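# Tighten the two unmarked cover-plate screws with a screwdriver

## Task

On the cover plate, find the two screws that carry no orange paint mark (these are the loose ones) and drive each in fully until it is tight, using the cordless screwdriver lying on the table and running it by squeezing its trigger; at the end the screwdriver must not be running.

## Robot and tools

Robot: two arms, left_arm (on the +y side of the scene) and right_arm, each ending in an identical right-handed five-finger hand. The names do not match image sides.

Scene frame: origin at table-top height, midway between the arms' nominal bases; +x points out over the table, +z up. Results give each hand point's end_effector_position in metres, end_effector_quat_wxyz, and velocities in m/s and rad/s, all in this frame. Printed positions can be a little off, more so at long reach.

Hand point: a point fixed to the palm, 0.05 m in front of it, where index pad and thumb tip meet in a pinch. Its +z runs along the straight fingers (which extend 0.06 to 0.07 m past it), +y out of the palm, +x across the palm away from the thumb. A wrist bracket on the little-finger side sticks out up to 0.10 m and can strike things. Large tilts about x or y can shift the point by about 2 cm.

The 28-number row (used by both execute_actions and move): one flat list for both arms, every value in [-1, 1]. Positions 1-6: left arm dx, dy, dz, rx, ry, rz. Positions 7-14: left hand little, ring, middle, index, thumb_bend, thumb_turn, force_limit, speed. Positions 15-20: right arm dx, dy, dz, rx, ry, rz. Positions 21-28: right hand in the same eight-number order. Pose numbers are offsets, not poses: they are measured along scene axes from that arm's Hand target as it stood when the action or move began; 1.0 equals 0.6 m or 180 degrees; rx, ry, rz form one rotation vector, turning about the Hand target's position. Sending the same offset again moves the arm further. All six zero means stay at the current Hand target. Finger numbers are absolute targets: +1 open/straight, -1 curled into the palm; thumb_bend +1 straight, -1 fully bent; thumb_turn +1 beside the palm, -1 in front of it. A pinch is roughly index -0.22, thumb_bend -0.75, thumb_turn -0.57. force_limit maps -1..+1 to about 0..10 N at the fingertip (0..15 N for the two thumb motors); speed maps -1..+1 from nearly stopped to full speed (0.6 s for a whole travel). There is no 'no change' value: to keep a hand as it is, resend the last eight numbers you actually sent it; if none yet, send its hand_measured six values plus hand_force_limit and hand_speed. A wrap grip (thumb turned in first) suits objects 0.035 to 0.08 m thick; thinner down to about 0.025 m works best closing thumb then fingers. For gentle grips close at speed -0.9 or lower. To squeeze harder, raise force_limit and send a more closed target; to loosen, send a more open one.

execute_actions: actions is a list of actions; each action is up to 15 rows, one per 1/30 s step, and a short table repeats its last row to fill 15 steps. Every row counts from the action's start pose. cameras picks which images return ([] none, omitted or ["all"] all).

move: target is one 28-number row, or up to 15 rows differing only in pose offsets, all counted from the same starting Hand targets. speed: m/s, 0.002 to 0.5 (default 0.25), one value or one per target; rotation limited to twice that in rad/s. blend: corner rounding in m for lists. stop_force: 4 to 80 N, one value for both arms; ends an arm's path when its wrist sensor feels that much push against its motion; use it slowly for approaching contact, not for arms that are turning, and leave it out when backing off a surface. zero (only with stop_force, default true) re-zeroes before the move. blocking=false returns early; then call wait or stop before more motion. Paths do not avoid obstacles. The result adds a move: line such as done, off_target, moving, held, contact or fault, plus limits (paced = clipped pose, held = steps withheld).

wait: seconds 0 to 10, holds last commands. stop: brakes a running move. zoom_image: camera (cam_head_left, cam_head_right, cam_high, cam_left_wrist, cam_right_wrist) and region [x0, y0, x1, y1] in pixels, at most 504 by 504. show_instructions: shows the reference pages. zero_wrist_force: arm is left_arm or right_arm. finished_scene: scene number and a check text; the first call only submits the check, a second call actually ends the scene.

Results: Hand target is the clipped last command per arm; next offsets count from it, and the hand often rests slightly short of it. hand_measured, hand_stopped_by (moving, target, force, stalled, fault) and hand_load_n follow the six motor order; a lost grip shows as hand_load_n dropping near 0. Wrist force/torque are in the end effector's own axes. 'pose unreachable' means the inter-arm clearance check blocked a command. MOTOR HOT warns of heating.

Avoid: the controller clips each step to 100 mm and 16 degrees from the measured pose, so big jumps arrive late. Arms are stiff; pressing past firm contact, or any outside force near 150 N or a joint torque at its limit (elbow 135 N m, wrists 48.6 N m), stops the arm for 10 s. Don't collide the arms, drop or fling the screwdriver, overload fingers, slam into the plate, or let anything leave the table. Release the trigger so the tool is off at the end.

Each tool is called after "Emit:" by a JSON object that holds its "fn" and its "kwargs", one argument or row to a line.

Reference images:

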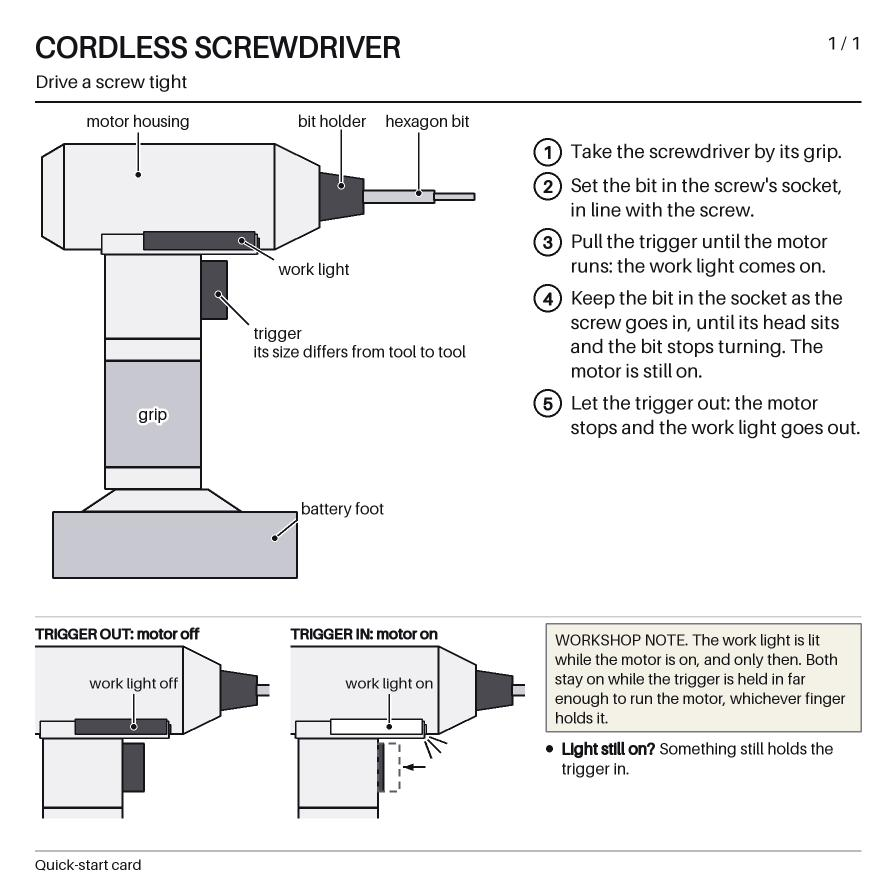

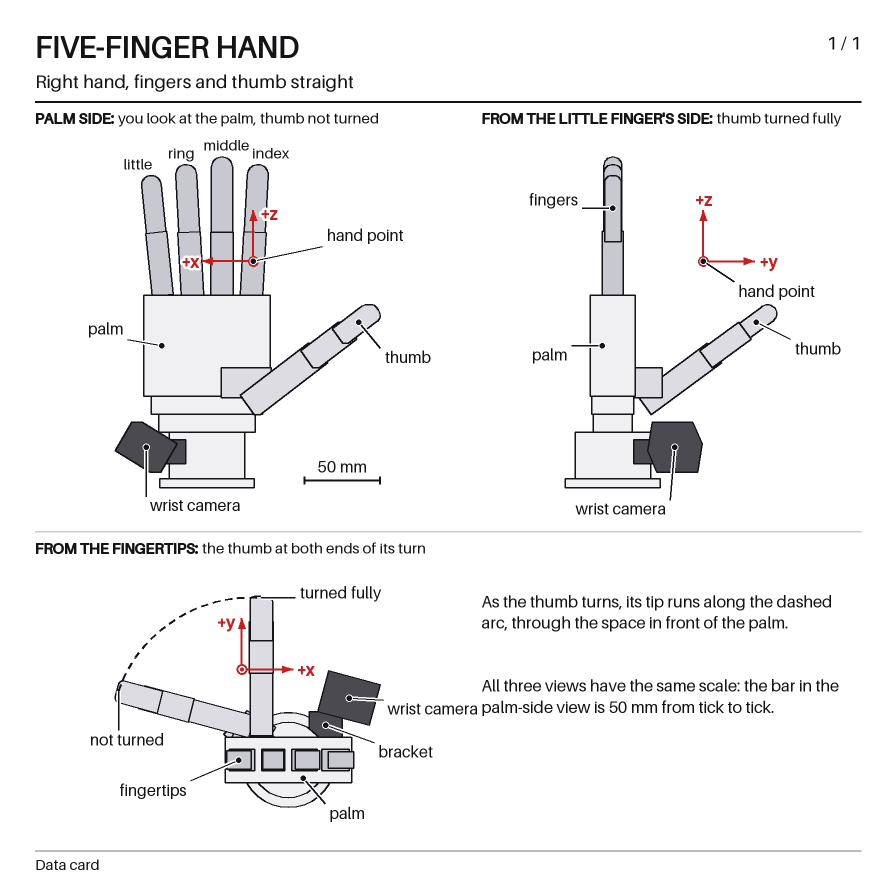

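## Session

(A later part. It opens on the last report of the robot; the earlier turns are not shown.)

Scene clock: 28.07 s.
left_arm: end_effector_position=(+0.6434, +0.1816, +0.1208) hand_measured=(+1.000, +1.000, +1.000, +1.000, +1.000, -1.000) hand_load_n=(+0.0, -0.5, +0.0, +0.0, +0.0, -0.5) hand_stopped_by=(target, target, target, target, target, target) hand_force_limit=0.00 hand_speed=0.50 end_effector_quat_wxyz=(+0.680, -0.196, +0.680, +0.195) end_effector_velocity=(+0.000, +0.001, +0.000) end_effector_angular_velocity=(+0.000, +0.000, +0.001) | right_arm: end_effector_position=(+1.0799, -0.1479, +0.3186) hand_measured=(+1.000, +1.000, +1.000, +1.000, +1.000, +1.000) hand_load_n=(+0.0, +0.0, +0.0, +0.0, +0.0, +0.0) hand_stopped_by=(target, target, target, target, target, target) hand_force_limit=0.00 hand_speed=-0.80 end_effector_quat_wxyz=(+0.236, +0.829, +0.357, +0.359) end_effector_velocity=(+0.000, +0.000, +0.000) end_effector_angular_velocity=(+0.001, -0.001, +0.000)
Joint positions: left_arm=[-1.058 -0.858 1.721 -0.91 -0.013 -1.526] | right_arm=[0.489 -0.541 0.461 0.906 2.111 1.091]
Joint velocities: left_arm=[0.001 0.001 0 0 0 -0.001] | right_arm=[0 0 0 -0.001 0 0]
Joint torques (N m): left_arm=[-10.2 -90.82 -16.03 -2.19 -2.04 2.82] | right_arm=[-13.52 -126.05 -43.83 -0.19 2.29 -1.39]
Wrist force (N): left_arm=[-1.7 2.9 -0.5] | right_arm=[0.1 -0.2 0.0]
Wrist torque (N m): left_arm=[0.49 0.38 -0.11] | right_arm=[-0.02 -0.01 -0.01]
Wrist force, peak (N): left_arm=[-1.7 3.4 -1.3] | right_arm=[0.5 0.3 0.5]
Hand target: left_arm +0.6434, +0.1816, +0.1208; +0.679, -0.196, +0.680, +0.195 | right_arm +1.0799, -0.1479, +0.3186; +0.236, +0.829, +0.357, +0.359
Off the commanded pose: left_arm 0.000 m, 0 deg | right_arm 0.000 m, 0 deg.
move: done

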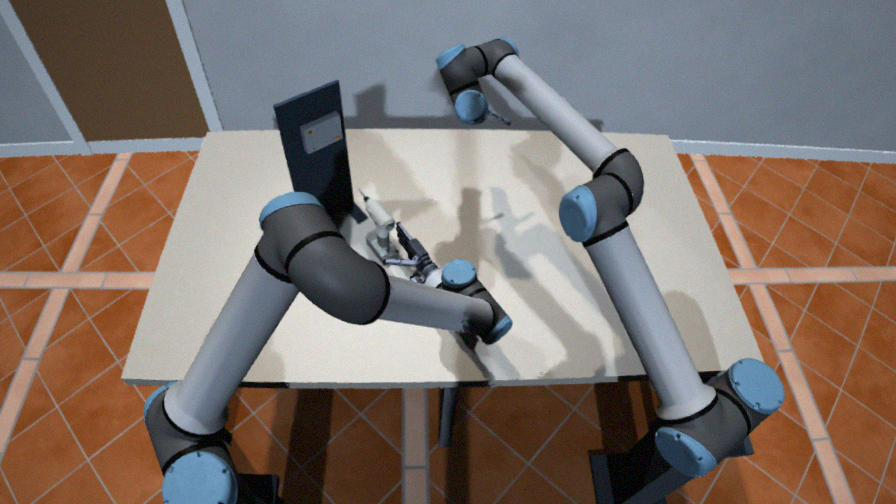

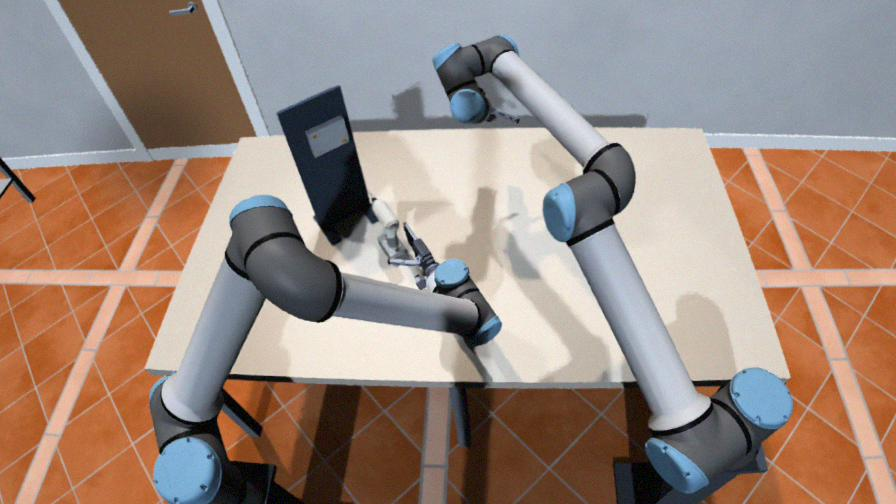

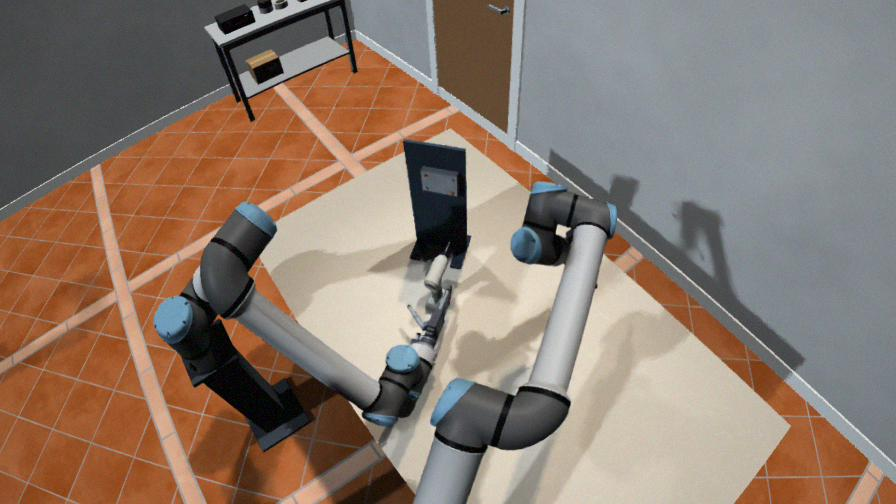

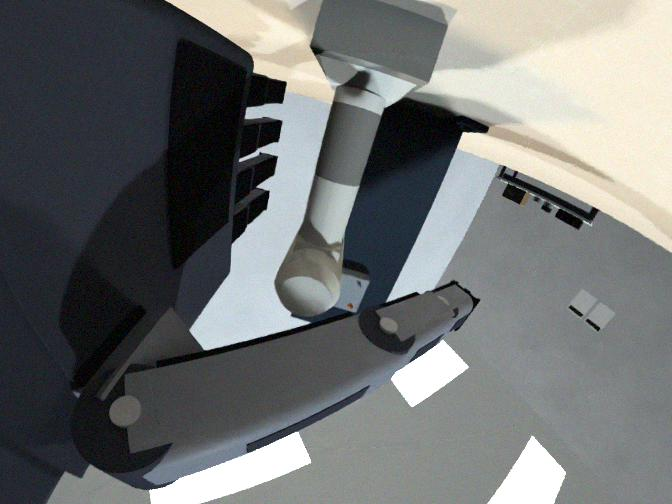

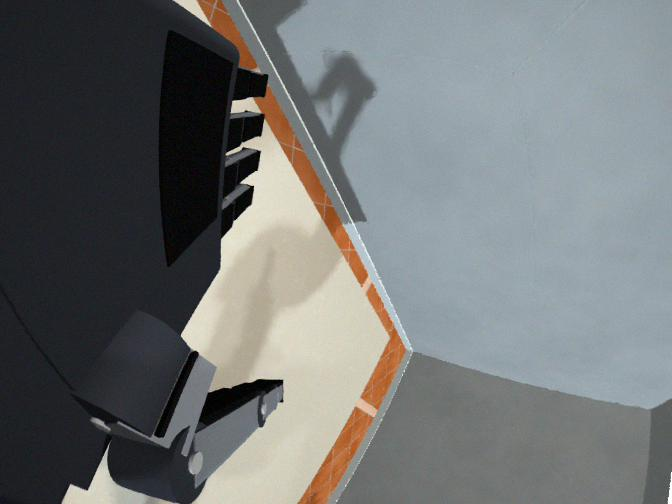

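Emit:
{"fn": "move", "kwargs": {
  "target": [0.1131,0.0707,-0.009,0,0,0,1,1,1,1,1,-1,0,0.5,0,0,0,0,0,0,1,1,1,1,1,1,0,-0.8],
  "speed": 0.06,
  "stop_force": 7
}}

Emit:
{"fn": "zoom_image", "kwargs": {
  "camera": "cam_left_wrist",
  "region": [170, 0, 570, 400]
}}

Emit:
{"fn": "zoom_image", "kwargs": {
  "camera": "cam_head_right",
  "region": [340, 180, 460, 300]
}}

Emit:
{"fn": "zoom_image", "kwargs": {
  "camera": "cam_high",
  "region": [370, 220, 490, 340]
}}

Scene clock: 30.63 s.
left_arm: end_effector_position=(+0.7114, +0.2240, +0.1154) hand_measured=(+1.000, +1.000, +1.000, +1.000, +1.000, -1.000) hand_load_n=(+0.0, +0.0, +0.0, -0.5, +0.0, +0.0) hand_stopped_by=(target, target, target, target, target, target) hand_force_limit=0.00 hand_speed=0.50 end_effector_quat_wxyz=(+0.679, -0.196, +0.680, +0.195) end_effector_velocity=(+0.000, +0.000, +0.000) end_effector_angular_velocity=(+0.001, +0.000, +0.000) | right_arm: end_effector_position=(+1.0799, -0.1479, +0.3186) hand_measured=(+1.000, +1.000, +1.000, +1.000, +1.000, +1.000) hand_load_n=(+0.0, +0.0, +0.0, +0.0, +0.0, +0.0) hand_stopped_by=(target, target, target, target, target, target) hand_force_limit=0.00 hand_speed=-0.80 end_effector_quat_wxyz=(+0.236, +0.829, +0.357, +0.359) end_effector_velocity=(+0.000, +0.000, -0.001) end_effector_angular_velocity=(+0.000, +0.000, +0.000)
Joint positions: left_arm=[-0.956 -0.821 1.658 -0.824 0.088 -1.585] | right_arm=[0.489 -0.541 0.461 0.906 2.111 1.091]
Joint velocities: left_arm=[0 0 0 0 0 0] | right_arm=[0 0.001 0 0 0 0]
Joint torques (N m): left_arm=[-15.8 -69.68 -39.33 2.93 -2.3 -3.55] | right_arm=[-12.47 -125.92 -43.97 -0.3 2.16 -1.46]
Wrist force (N): left_arm=[-1.8 2.9 -0.4] | right_arm=[0.2 -0.1 0.4]
Wrist torque (N m): left_arm=[0.48 0.40 -0.14] | right_arm=[-0.03 -0.04 0.02]
Wrist force, peak (N): left_arm=[-2.3 3.1 -0.3] | right_arm=[0.0 -0.2 0.8]
Hand target: left_arm +0.7114, +0.2240, +0.1154; +0.679, -0.196, +0.680, +0.195 | right_arm +1.0799, -0.1479, +0.3186; +0.236, +0.829, +0.357, +0.359
Off the commanded pose: left_arm 0.000 m, 0 deg | right_arm 0.000 m, 0 deg.
move: done

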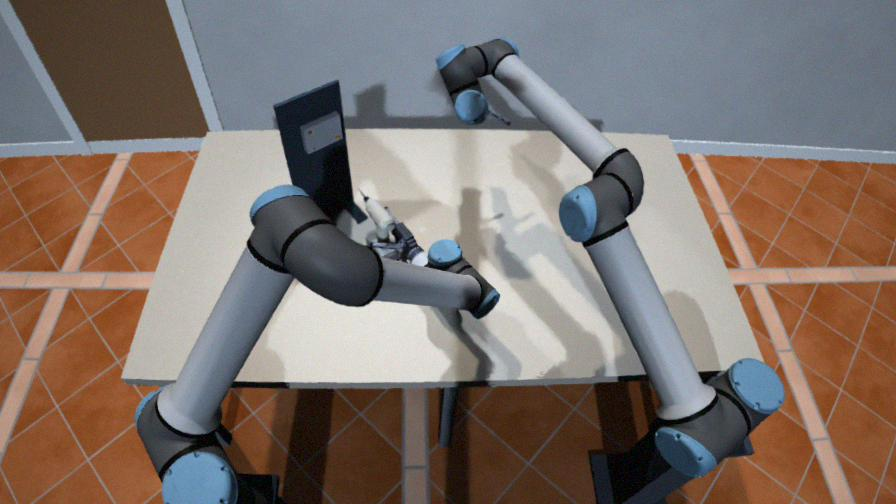

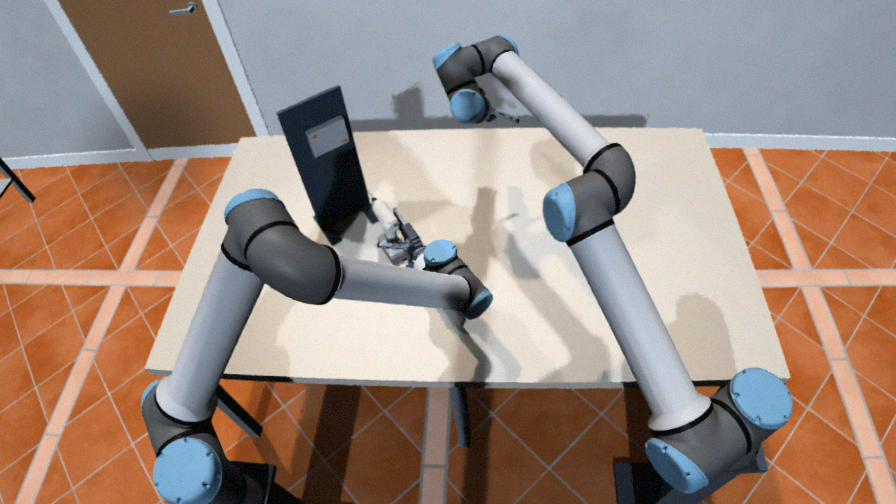

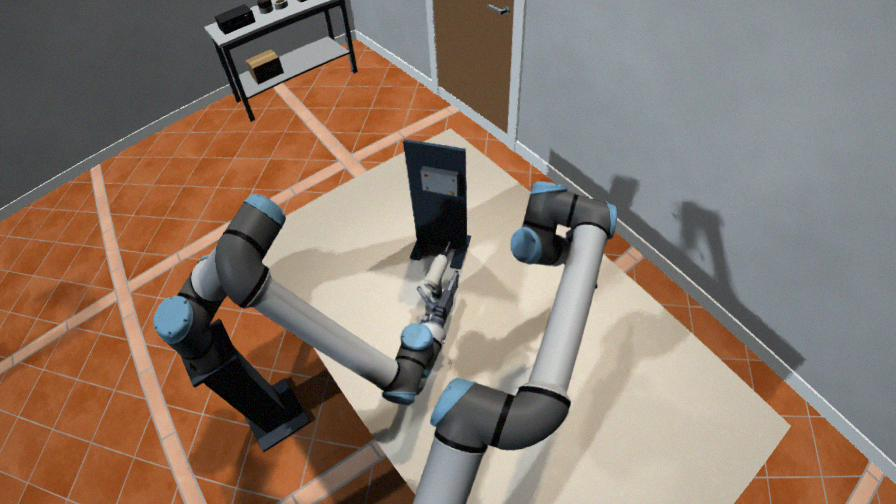

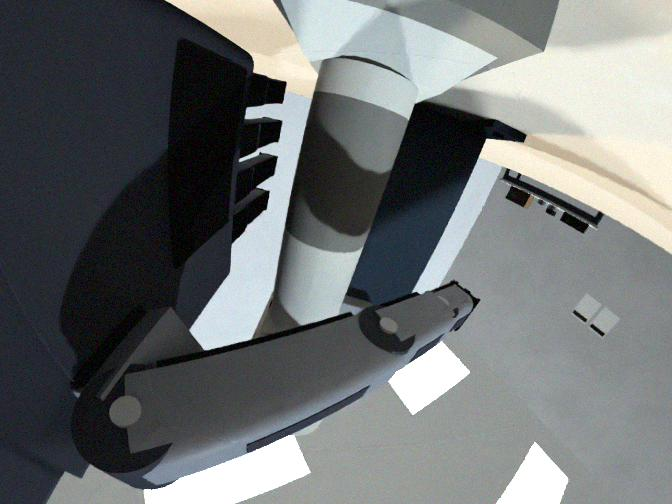

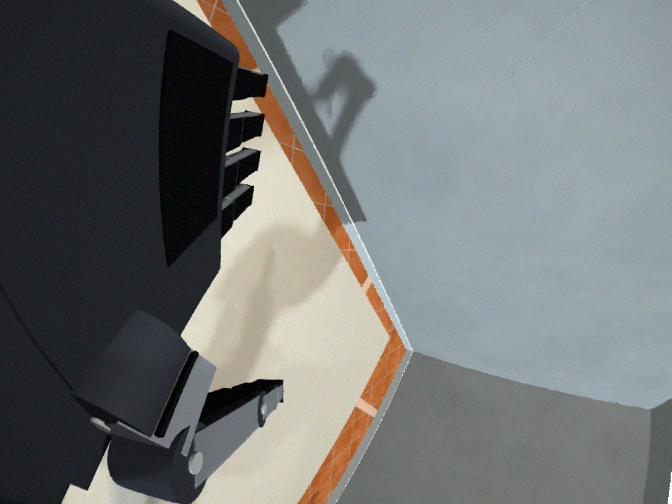

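Scaled by 1.260 from the camera's 672x504 image, which has a finer 960x720 frame.

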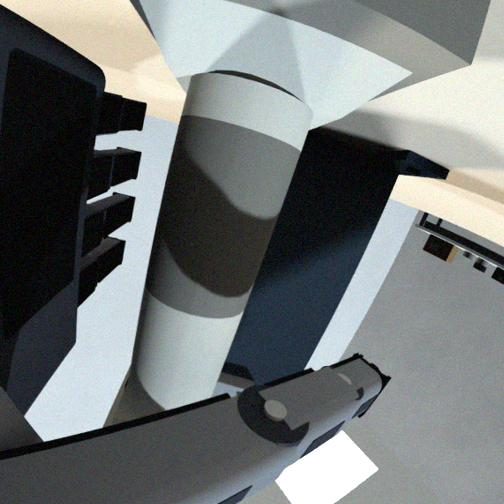

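Scaled by 4.200.

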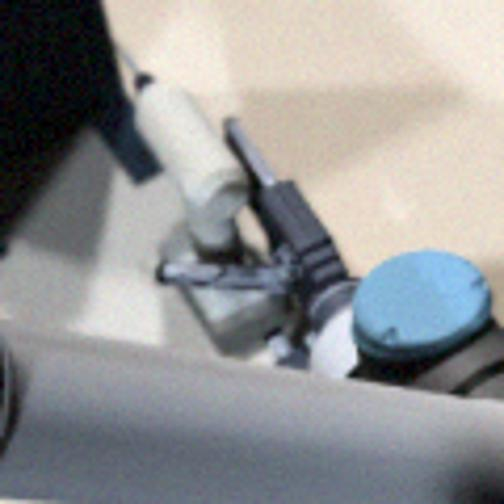

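Scaled by 4.200.

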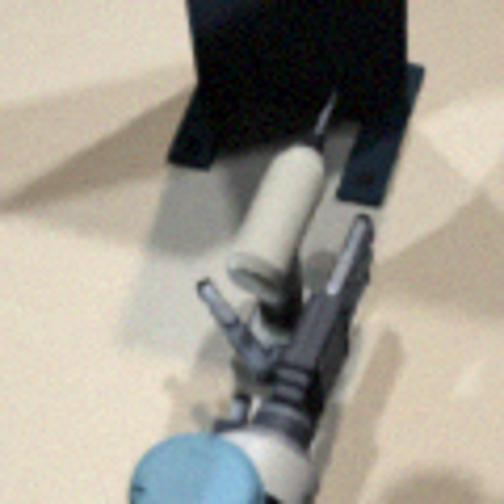

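Emit:
{"fn": "move", "kwargs": {
  "target": [0.0212,0.01325,0,0,0,0,1,1,1,1,1,-1,0,0.5,0,0,0,0,0,0,1,1,1,1,1,1,0,-0.8],
  "speed": 0.03,
  "stop_force": 4
}}

Emit:
{"fn": "zoom_image", "kwargs": {
  "camera": "cam_left_wrist",
  "region": [170, 0, 570, 400]
}}

Emit:
{"fn": "zoom_image", "kwargs": {
  "camera": "cam_head_right",
  "region": [360, 180, 450, 270]
}}

Emit:
{"fn": "zoom_image", "kwargs": {
  "camera": "cam_high",
  "region": [390, 230, 480, 320]
}}

Scene clock: 32.73 s.
left_arm: end_effector_position=(+0.7241, +0.2320, +0.1154) hand_measured=(+1.000, +1.000, +1.000, +1.000, +1.000, -1.000) hand_load_n=(+0.0, +0.0, +0.0, +0.0, +0.0, -0.5) hand_stopped_by=(target, target, target, target, target, target) hand_force_limit=0.00 hand_speed=0.50 end_effector_quat_wxyz=(+0.679, -0.196, +0.680, +0.195) end_effector_velocity=(+0.000, +0.001, +0.000) end_effector_angular_velocity=(+0.000, +0.000, +0.001) | right_arm: end_effector_position=(+1.0799, -0.1479, +0.3186) hand_measured=(+1.000, +1.000, +1.000, +1.000, +1.000, +1.000) hand_load_n=(+0.0, +0.0, +0.0, +0.0, +0.0, +0.0) hand_stopped_by=(target, target, target, target, target, target) hand_force_limit=0.00 hand_speed=-0.80 end_effector_quat_wxyz=(+0.236, +0.829, +0.357, +0.359) end_effector_velocity=(+0.000, +0.000, +0.002) end_effector_angular_velocity=(+0.001, -0.001, +0.000)
Joint positions: left_arm=[-0.938 -0.816 1.647 -0.821 0.107 -1.583] | right_arm=[0.489 -0.541 0.461 0.906 2.111 1.091]
Joint velocities: left_arm=[0.001 0 0 0 0 -0.001] | right_arm=[0 -0.001 0 0 0 0]
Joint torques (N m): left_arm=[-11.71 -93.31 -16.3 2.9 -2.3 -3.44] | right_arm=[-12.96 -125.51 -43.53 -0.1 2.09 -1.38]
Wrist force (N): left_arm=[-1.7 2.8 0.0] | right_arm=[0.1 0.0 -0.1]
Wrist torque (N m): left_arm=[0.44 0.37 -0.14] | right_arm=[0.01 -0.01 0.01]
Wrist force, peak (N): left_arm=[-2.2 3.1 -0.3] | right_arm=[0.1 -0.2 0.6]
Hand target: left_arm +0.7241, +0.2320, +0.1154; +0.679, -0.196, +0.680, +0.195 | right_arm +1.0799, -0.1479, +0.3186; +0.236, +0.829, +0.357, +0.359
Off the commanded pose: left_arm 0.000 m, 0 deg | right_arm 0.000 m, 0 deg.
move: done

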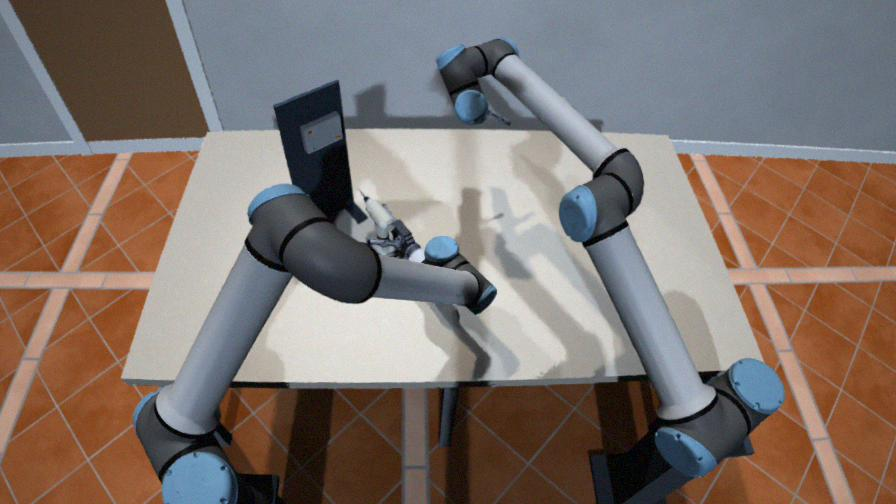

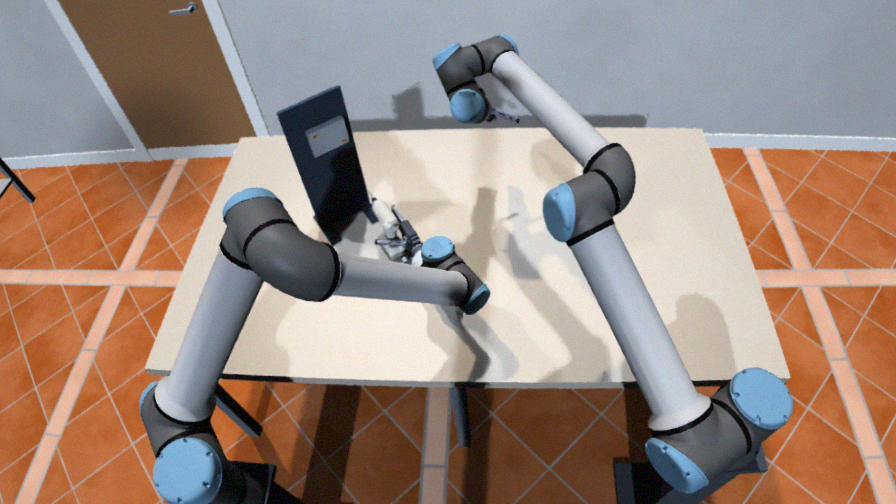

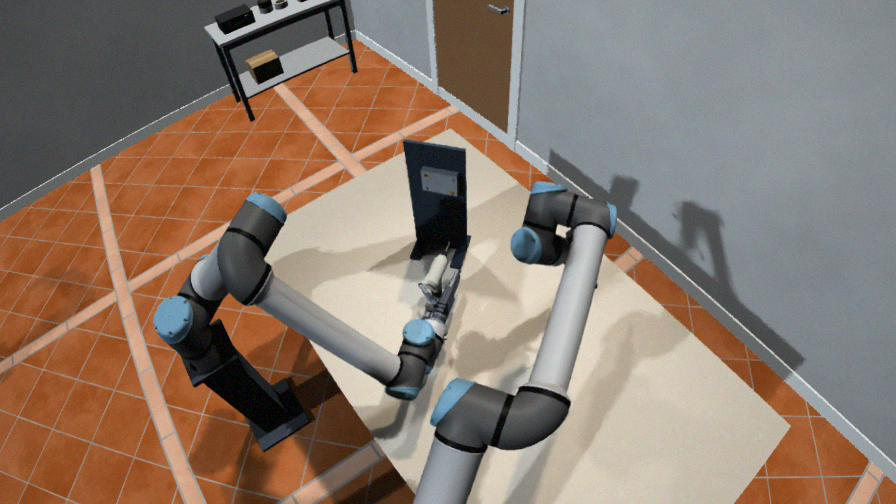

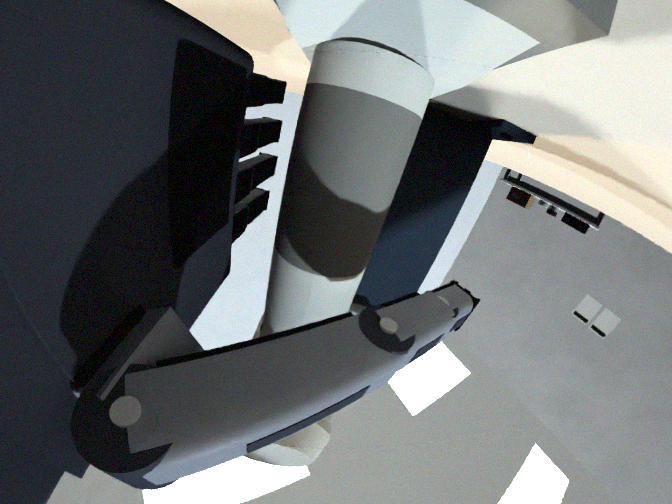

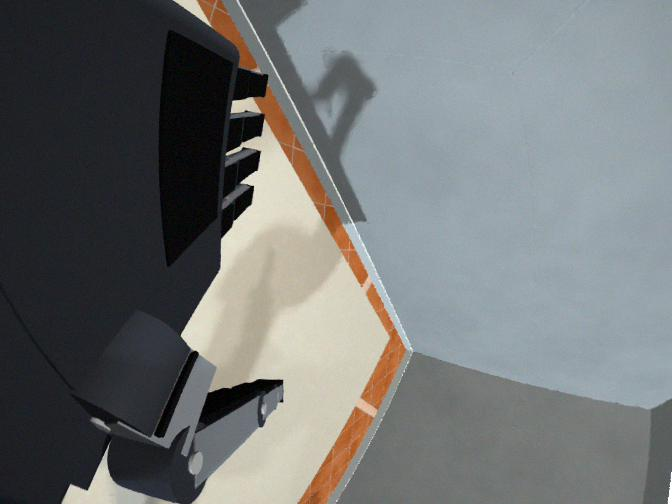

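Scaled by 1.260 from the camera's 672x504 image, which has a finer 960x720 frame.

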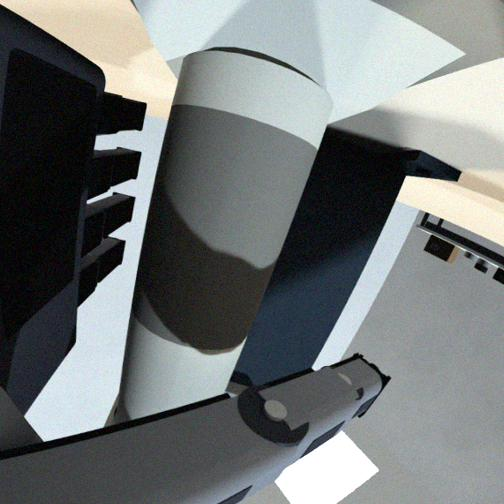

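Scaled by 5.600.

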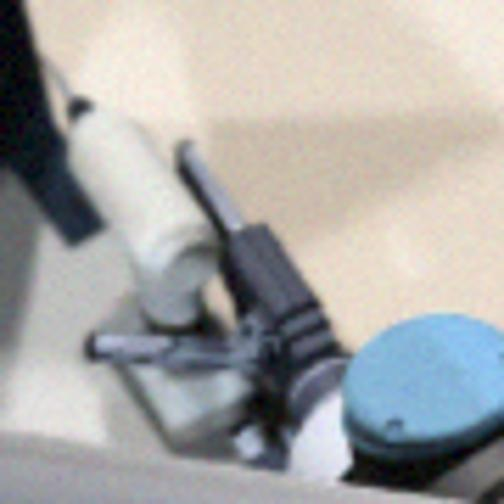

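Scaled by 5.600.

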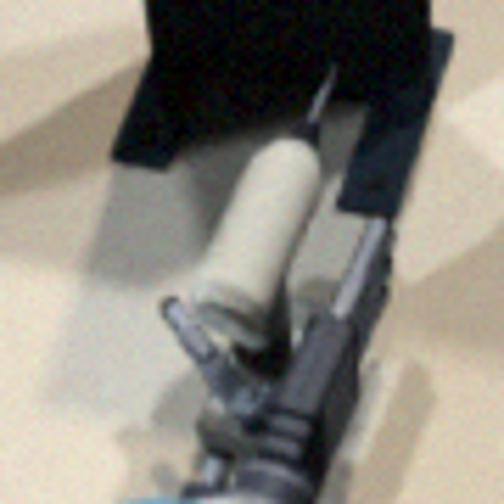

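Emit:
{"fn": "move", "kwargs": {
  "target": [0.0007,0.024,0,0,0,0,1,1,1,1,1,-1,0,0.5,0,0,0,0,0,0,1,1,1,1,1,1,0,-0.8],
  "speed": 0.03,
  "stop_force": 4,
  "cameras": ["cam_left_wrist", "cam_high"]
}}

Emit:
{"fn": "zoom_image", "kwargs": {
  "camera": "cam_left_wrist",
  "region": [170, 0, 570, 400]
}}

Scene clock: 34.60 s.
left_arm: end_effector_position=(+0.7246, +0.2463, +0.1155) hand_measured=(+1.000, +1.000, +1.000, +1.000, +1.000, -1.000) hand_load_n=(+0.0, +0.0, +0.0, +0.0, +0.0, +0.0) hand_stopped_by=(target, target, target, target, target, target) hand_force_limit=0.00 hand_speed=0.50 end_effector_quat_wxyz=(+0.679, -0.196, +0.680, +0.195) end_effector_velocity=(+0.000, +0.001, +0.000) end_effector_angular_velocity=(+0.000, +0.000, +0.002) | right_arm: end_effector_position=(+1.0799, -0.1479, +0.3186) hand_measured=(+1.000, +1.000, +1.000, +1.000, +1.000, +1.000) hand_load_n=(+0.0, +0.0, +0.0, +0.0, +0.0, +0.0) hand_stopped_by=(target, target, target, target, target, target) hand_force_limit=0.00 hand_speed=-0.80 end_effector_quat_wxyz=(+0.236, +0.829, +0.357, +0.359) end_effector_velocity=(+0.000, +0.000, -0.002) end_effector_angular_velocity=(-0.001, +0.002, +0.000)
Joint positions: left_arm=[-0.926 -0.826 1.668 -0.833 0.119 -1.582] | right_arm=[0.489 -0.541 0.461 0.906 2.111 1.091]
Joint velocities: left_arm=[0.002 -0.001 0 0 -0.001 0] | right_arm=[0 0.002 0 0 0 0]
Joint torques (N m): left_arm=[-16.11 -59.19 -39.35 -1.86 -2.45 3.62] | right_arm=[-12.99 -125.81 -43.44 -0.21 2.14 -1.23]
Wrist force (N): left_arm=[-1.8 3.3 0.2] | right_arm=[0.0 -0.4 0.2]
Wrist torque (N m): left_arm=[0.50 0.38 -0.13] | right_arm=[-0.06 0.00 -0.01]
Wrist force, peak (N): left_arm=[-2.0 3.2 -0.1] | right_arm=[0.2 -0.2 0.7]
Hand target: left_arm +0.7246, +0.2464, +0.1155; +0.679, -0.196, +0.680, +0.195 | right_arm +1.0799, -0.1479, +0.3186; +0.236, +0.829, +0.357, +0.359
Off the commanded pose: left_arm 0.000 m, 0 deg | right_arm 0.000 m, 0 deg.
move: done
Images, in order (width x height): cam_high 896x504, cam_left_wrist 672x504.

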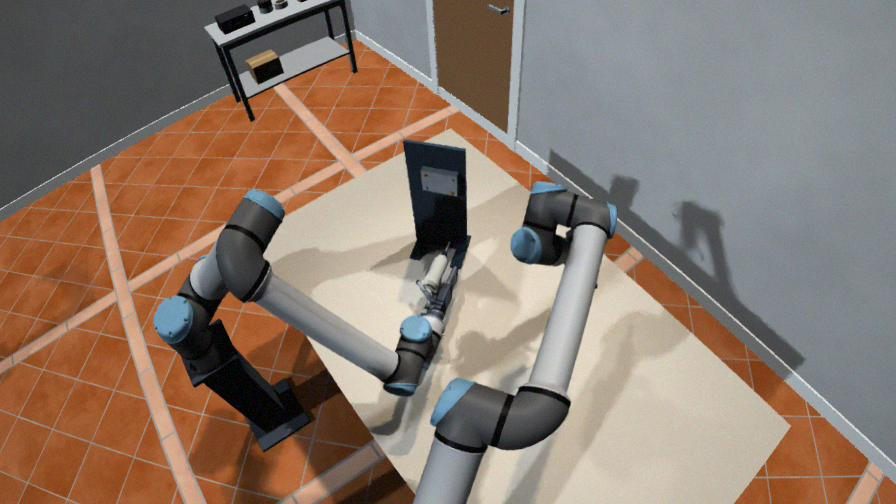

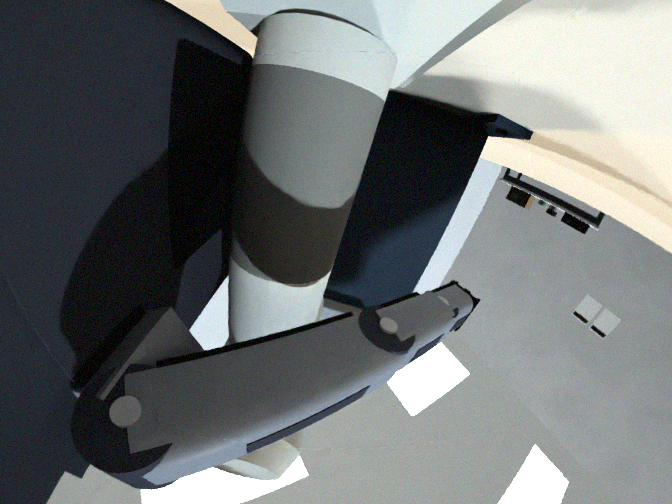

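Scaled by 1.260 from the camera's 672x504 image, which has a finer 960x720 frame.

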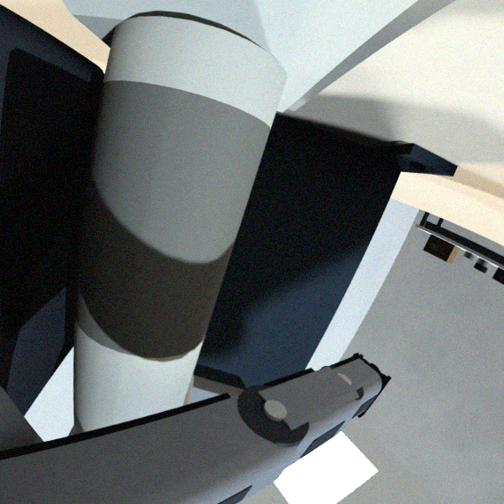

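Emit:
{"fn": "move", "kwargs": {
  "target": [0,0,0,0,0,0,-0.3,-0.3,-0.3,1,1,-1,-0.4,-0.7,0,0,0,0,0,0,1,1,1,1,1,1,0,-0.8]
}}

Emit:
{"fn": "zoom_image", "kwargs": {
  "camera": "cam_left_wrist",
  "region": [170, 0, 570, 400]
}}

Emit:
{"fn": "zoom_image", "kwargs": {
  "camera": "cam_high",
  "region": [390, 230, 480, 320]
}}

Scene clock: 37.63 s.
left_arm: end_effector_position=(+0.7246, +0.2463, +0.1155) hand_measured=(-0.300, -0.300, -0.300, +1.000, +1.000, -1.000) hand_load_n=(+0.0, +0.0, +0.0, +0.0, +0.0, -0.5) hand_stopped_by=(target, target, target, target, target, target) hand_force_limit=-0.40 hand_speed=-0.70 end_effector_quat_wxyz=(+0.679, -0.196, +0.680, +0.195) end_effector_velocity=(+0.000, +0.000, +0.000) end_effector_angular_velocity=(+0.001, +0.001, +0.000) | right_arm: end_effector_position=(+1.0799, -0.1479, +0.3186) hand_measured=(+1.000, +1.000, +1.000, +1.000, +1.000, +1.000) hand_load_n=(+0.0, +0.0, +0.0, +0.0, +0.0, +0.0) hand_stopped_by=(target, target, target, target, target, target) hand_force_limit=0.00 hand_speed=-0.80 end_effector_quat_wxyz=(+0.236, +0.829, +0.357, +0.359) end_effector_velocity=(+0.000, +0.000, -0.001) end_effector_angular_velocity=(-0.001, +0.002, +0.000)
Joint positions: left_arm=[-0.926 -0.826 1.668 -0.833 0.119 -1.582] | right_arm=[0.489 -0.541 0.461 0.906 2.111 1.091]
Joint velocities: left_arm=[0 0 0 0 0.001 0.001] | right_arm=[0 0.001 0 0.001 0 0]
Joint torques (N m): left_arm=[-9.67 -61.03 -33.33 2.91 -1.03 0.94] | right_arm=[-12.75 -126.15 -43.5 -0.33 2.3 -1.46]
Wrist force (N): left_arm=[-1.6 2.7 -0.5] | right_arm=[0.2 -0.1 0.0]
Wrist torque (N m): left_arm=[0.46 0.38 -0.15] | right_arm=[-0.01 -0.03 0.01]
Wrist force, peak (N): left_arm=[-1.8 3.3 -0.5] | right_arm=[0.3 -0.3 0.6]
Hand target: left_arm +0.7246, +0.2464, +0.1155; +0.679, -0.196, +0.680, +0.195 | right_arm +1.0799, -0.1479, +0.3186; +0.236, +0.829, +0.357, +0.359
Off the commanded pose: left_arm 0.000 m, 0 deg | right_arm 0.000 m, 0 deg.
move: done

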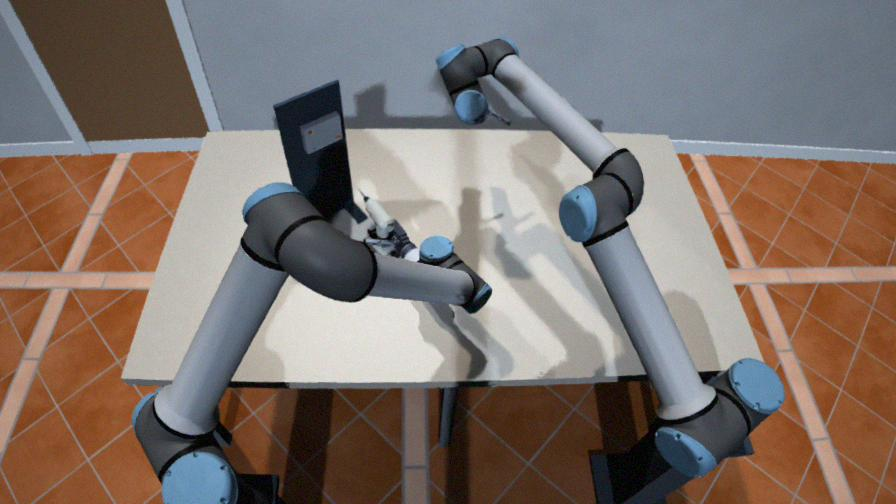

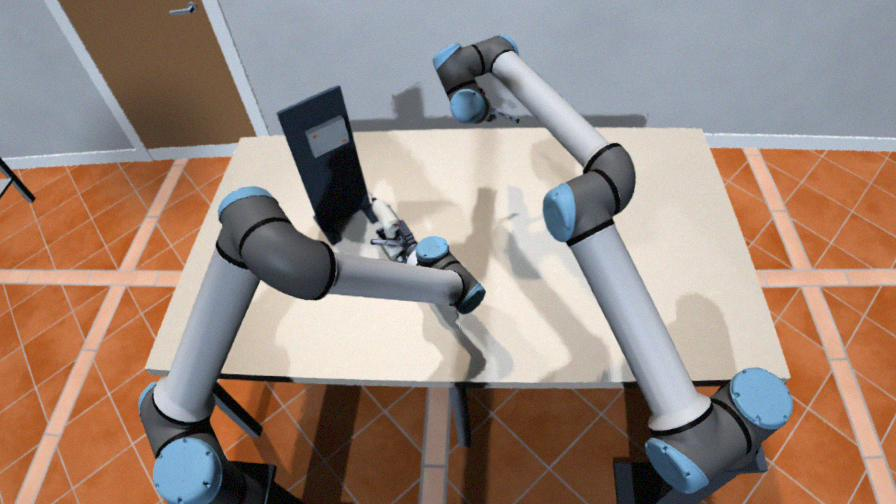

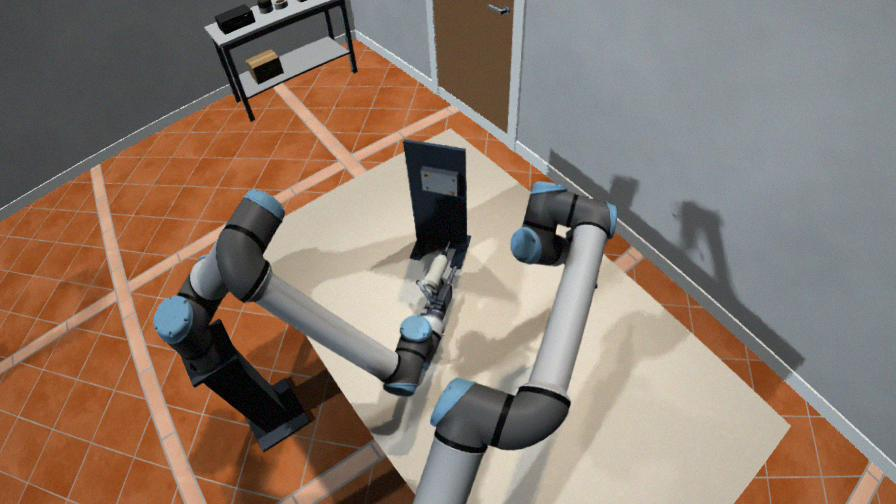

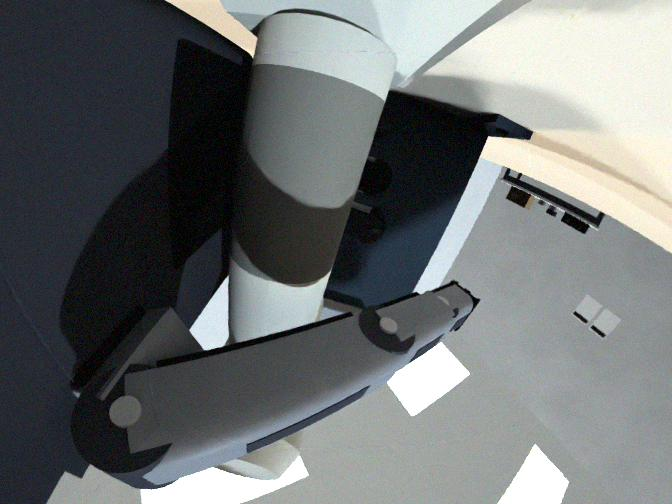

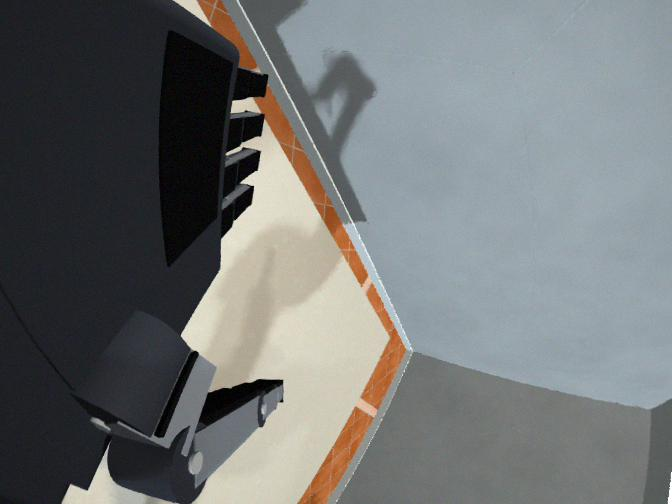

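Scaled by 1.260 from the camera's 672x504 image, which has a finer 960x720 frame.

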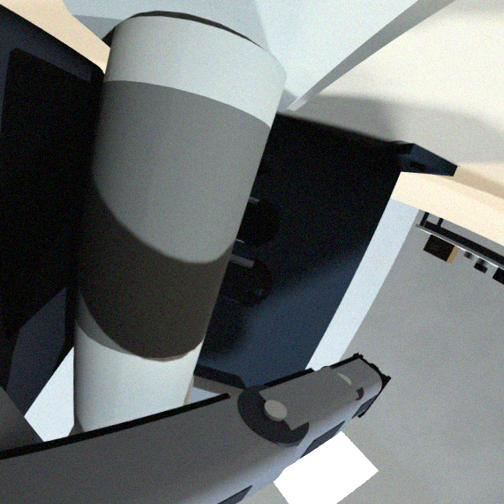

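Scaled by 5.600.

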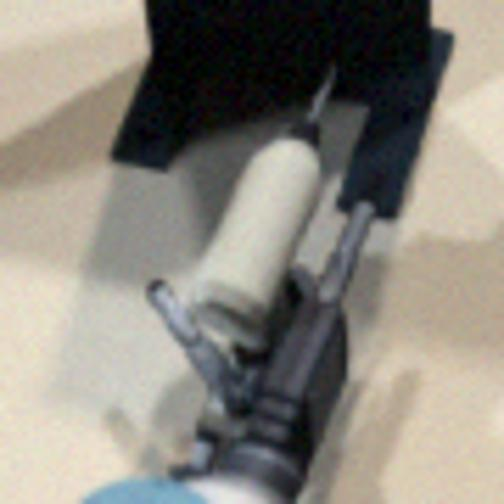

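Emit:
{"fn": "move", "kwargs": {
  "target": [0,0,0,0,0,0,-1,-1,-1,1,1,-1,-0.5,-0.8,0,0,0,0,0,0,1,1,1,1,1,1,0,-0.8],
  "cameras": ["cam_left_wrist", "cam_high"]
}}

Emit:
{"fn": "zoom_image", "kwargs": {
  "camera": "cam_left_wrist",
  "region": [170, 0, 570, 400]
}}

Scene clock: 39.77 s.
left_arm: end_effector_position=(+0.7246, +0.2463, +0.1155) hand_measured=(-0.864, -0.854, -0.854, +1.000, +1.000, -1.000) hand_load_n=(+3.0, +1.5, +0.5, +0.0, +0.0, +0.0) hand_stopped_by=(force, force, force, target, target, target) hand_force_limit=-0.50 hand_speed=-0.80 end_effector_quat_wxyz=(+0.679, -0.196, +0.680, +0.195) end_effector_velocity=(+0.000, +0.000, +0.000) end_effector_angular_velocity=(-0.002, -0.001, +0.000) | right_arm: end_effector_position=(+1.0799, -0.1479, +0.3186) hand_measured=(+1.000, +1.000, +1.000, +1.000, +1.000, +1.000) hand_load_n=(+0.0, +0.0, +0.0, +0.0, +0.0, +0.0) hand_stopped_by=(target, target, target, target, target, target) hand_force_limit=0.00 hand_speed=-0.80 end_effector_quat_wxyz=(+0.236, +0.829, +0.357, +0.359) end_effector_velocity=(+0.000, +0.000, +0.000) end_effector_angular_velocity=(+0.001, -0.001, +0.000)
Joint positions: left_arm=[-0.926 -0.826 1.668 -0.833 0.119 -1.582] | right_arm=[0.489 -0.541 0.461 0.906 2.111 1.091]
Joint velocities: left_arm=[0 0 0 0 0 -0.002] | right_arm=[0 0 0 -0.001 0 0]
Joint torques (N m): left_arm=[-11.91 -62.06 -29.21 2.64 -0.92 -1.72] | right_arm=[-12.61 -125.56 -43.14 0.04 2.11 -1.29]
Wrist force (N): left_arm=[-0.7 2.9 0.2] | right_arm=[0.1 -0.1 0.1]
Wrist torque (N m): left_arm=[0.44 0.27 -0.14] | right_arm=[-0.03 -0.02 0.00]
Wrist force, peak (N): left_arm=[-1.3 3.9 0.9] | right_arm=[0.4 0.0 0.5]
Hand target: left_arm +0.7246, +0.2464, +0.1155; +0.679, -0.196, +0.680, +0.195 | right_arm +1.0799, -0.1479, +0.3186; +0.236, +0.829, +0.357, +0.359
Off the commanded pose: left_arm 0.000 m, 0 deg | right_arm 0.000 m, 0 deg.
move: done
Images, in order (width x height): cam_high 896x504, cam_left_wrist 672x504.

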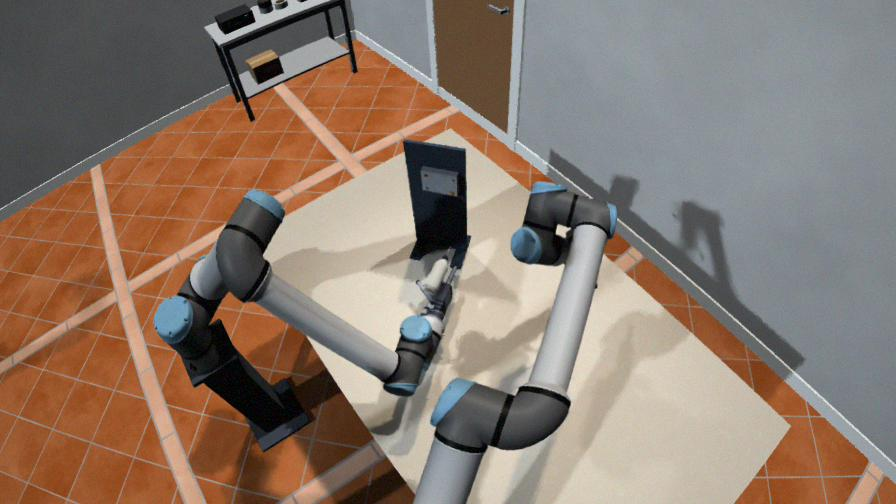

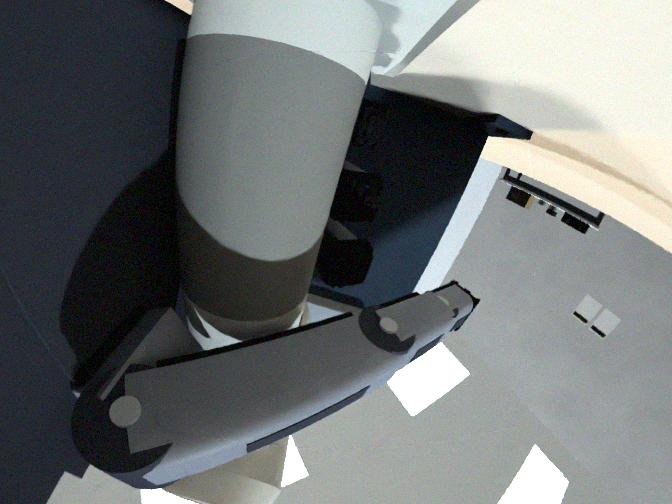

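Scaled by 1.260 from the camera's 672x504 image, which has a finer 960x720 frame.

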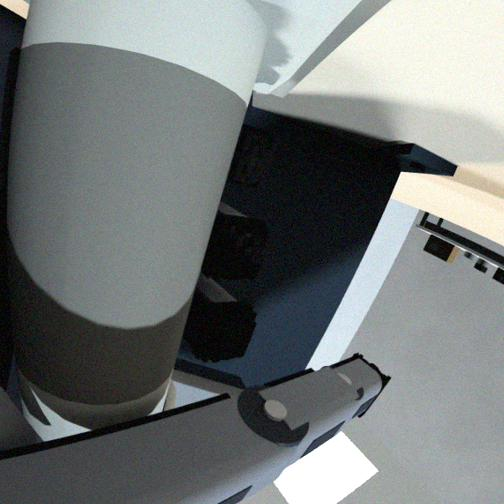

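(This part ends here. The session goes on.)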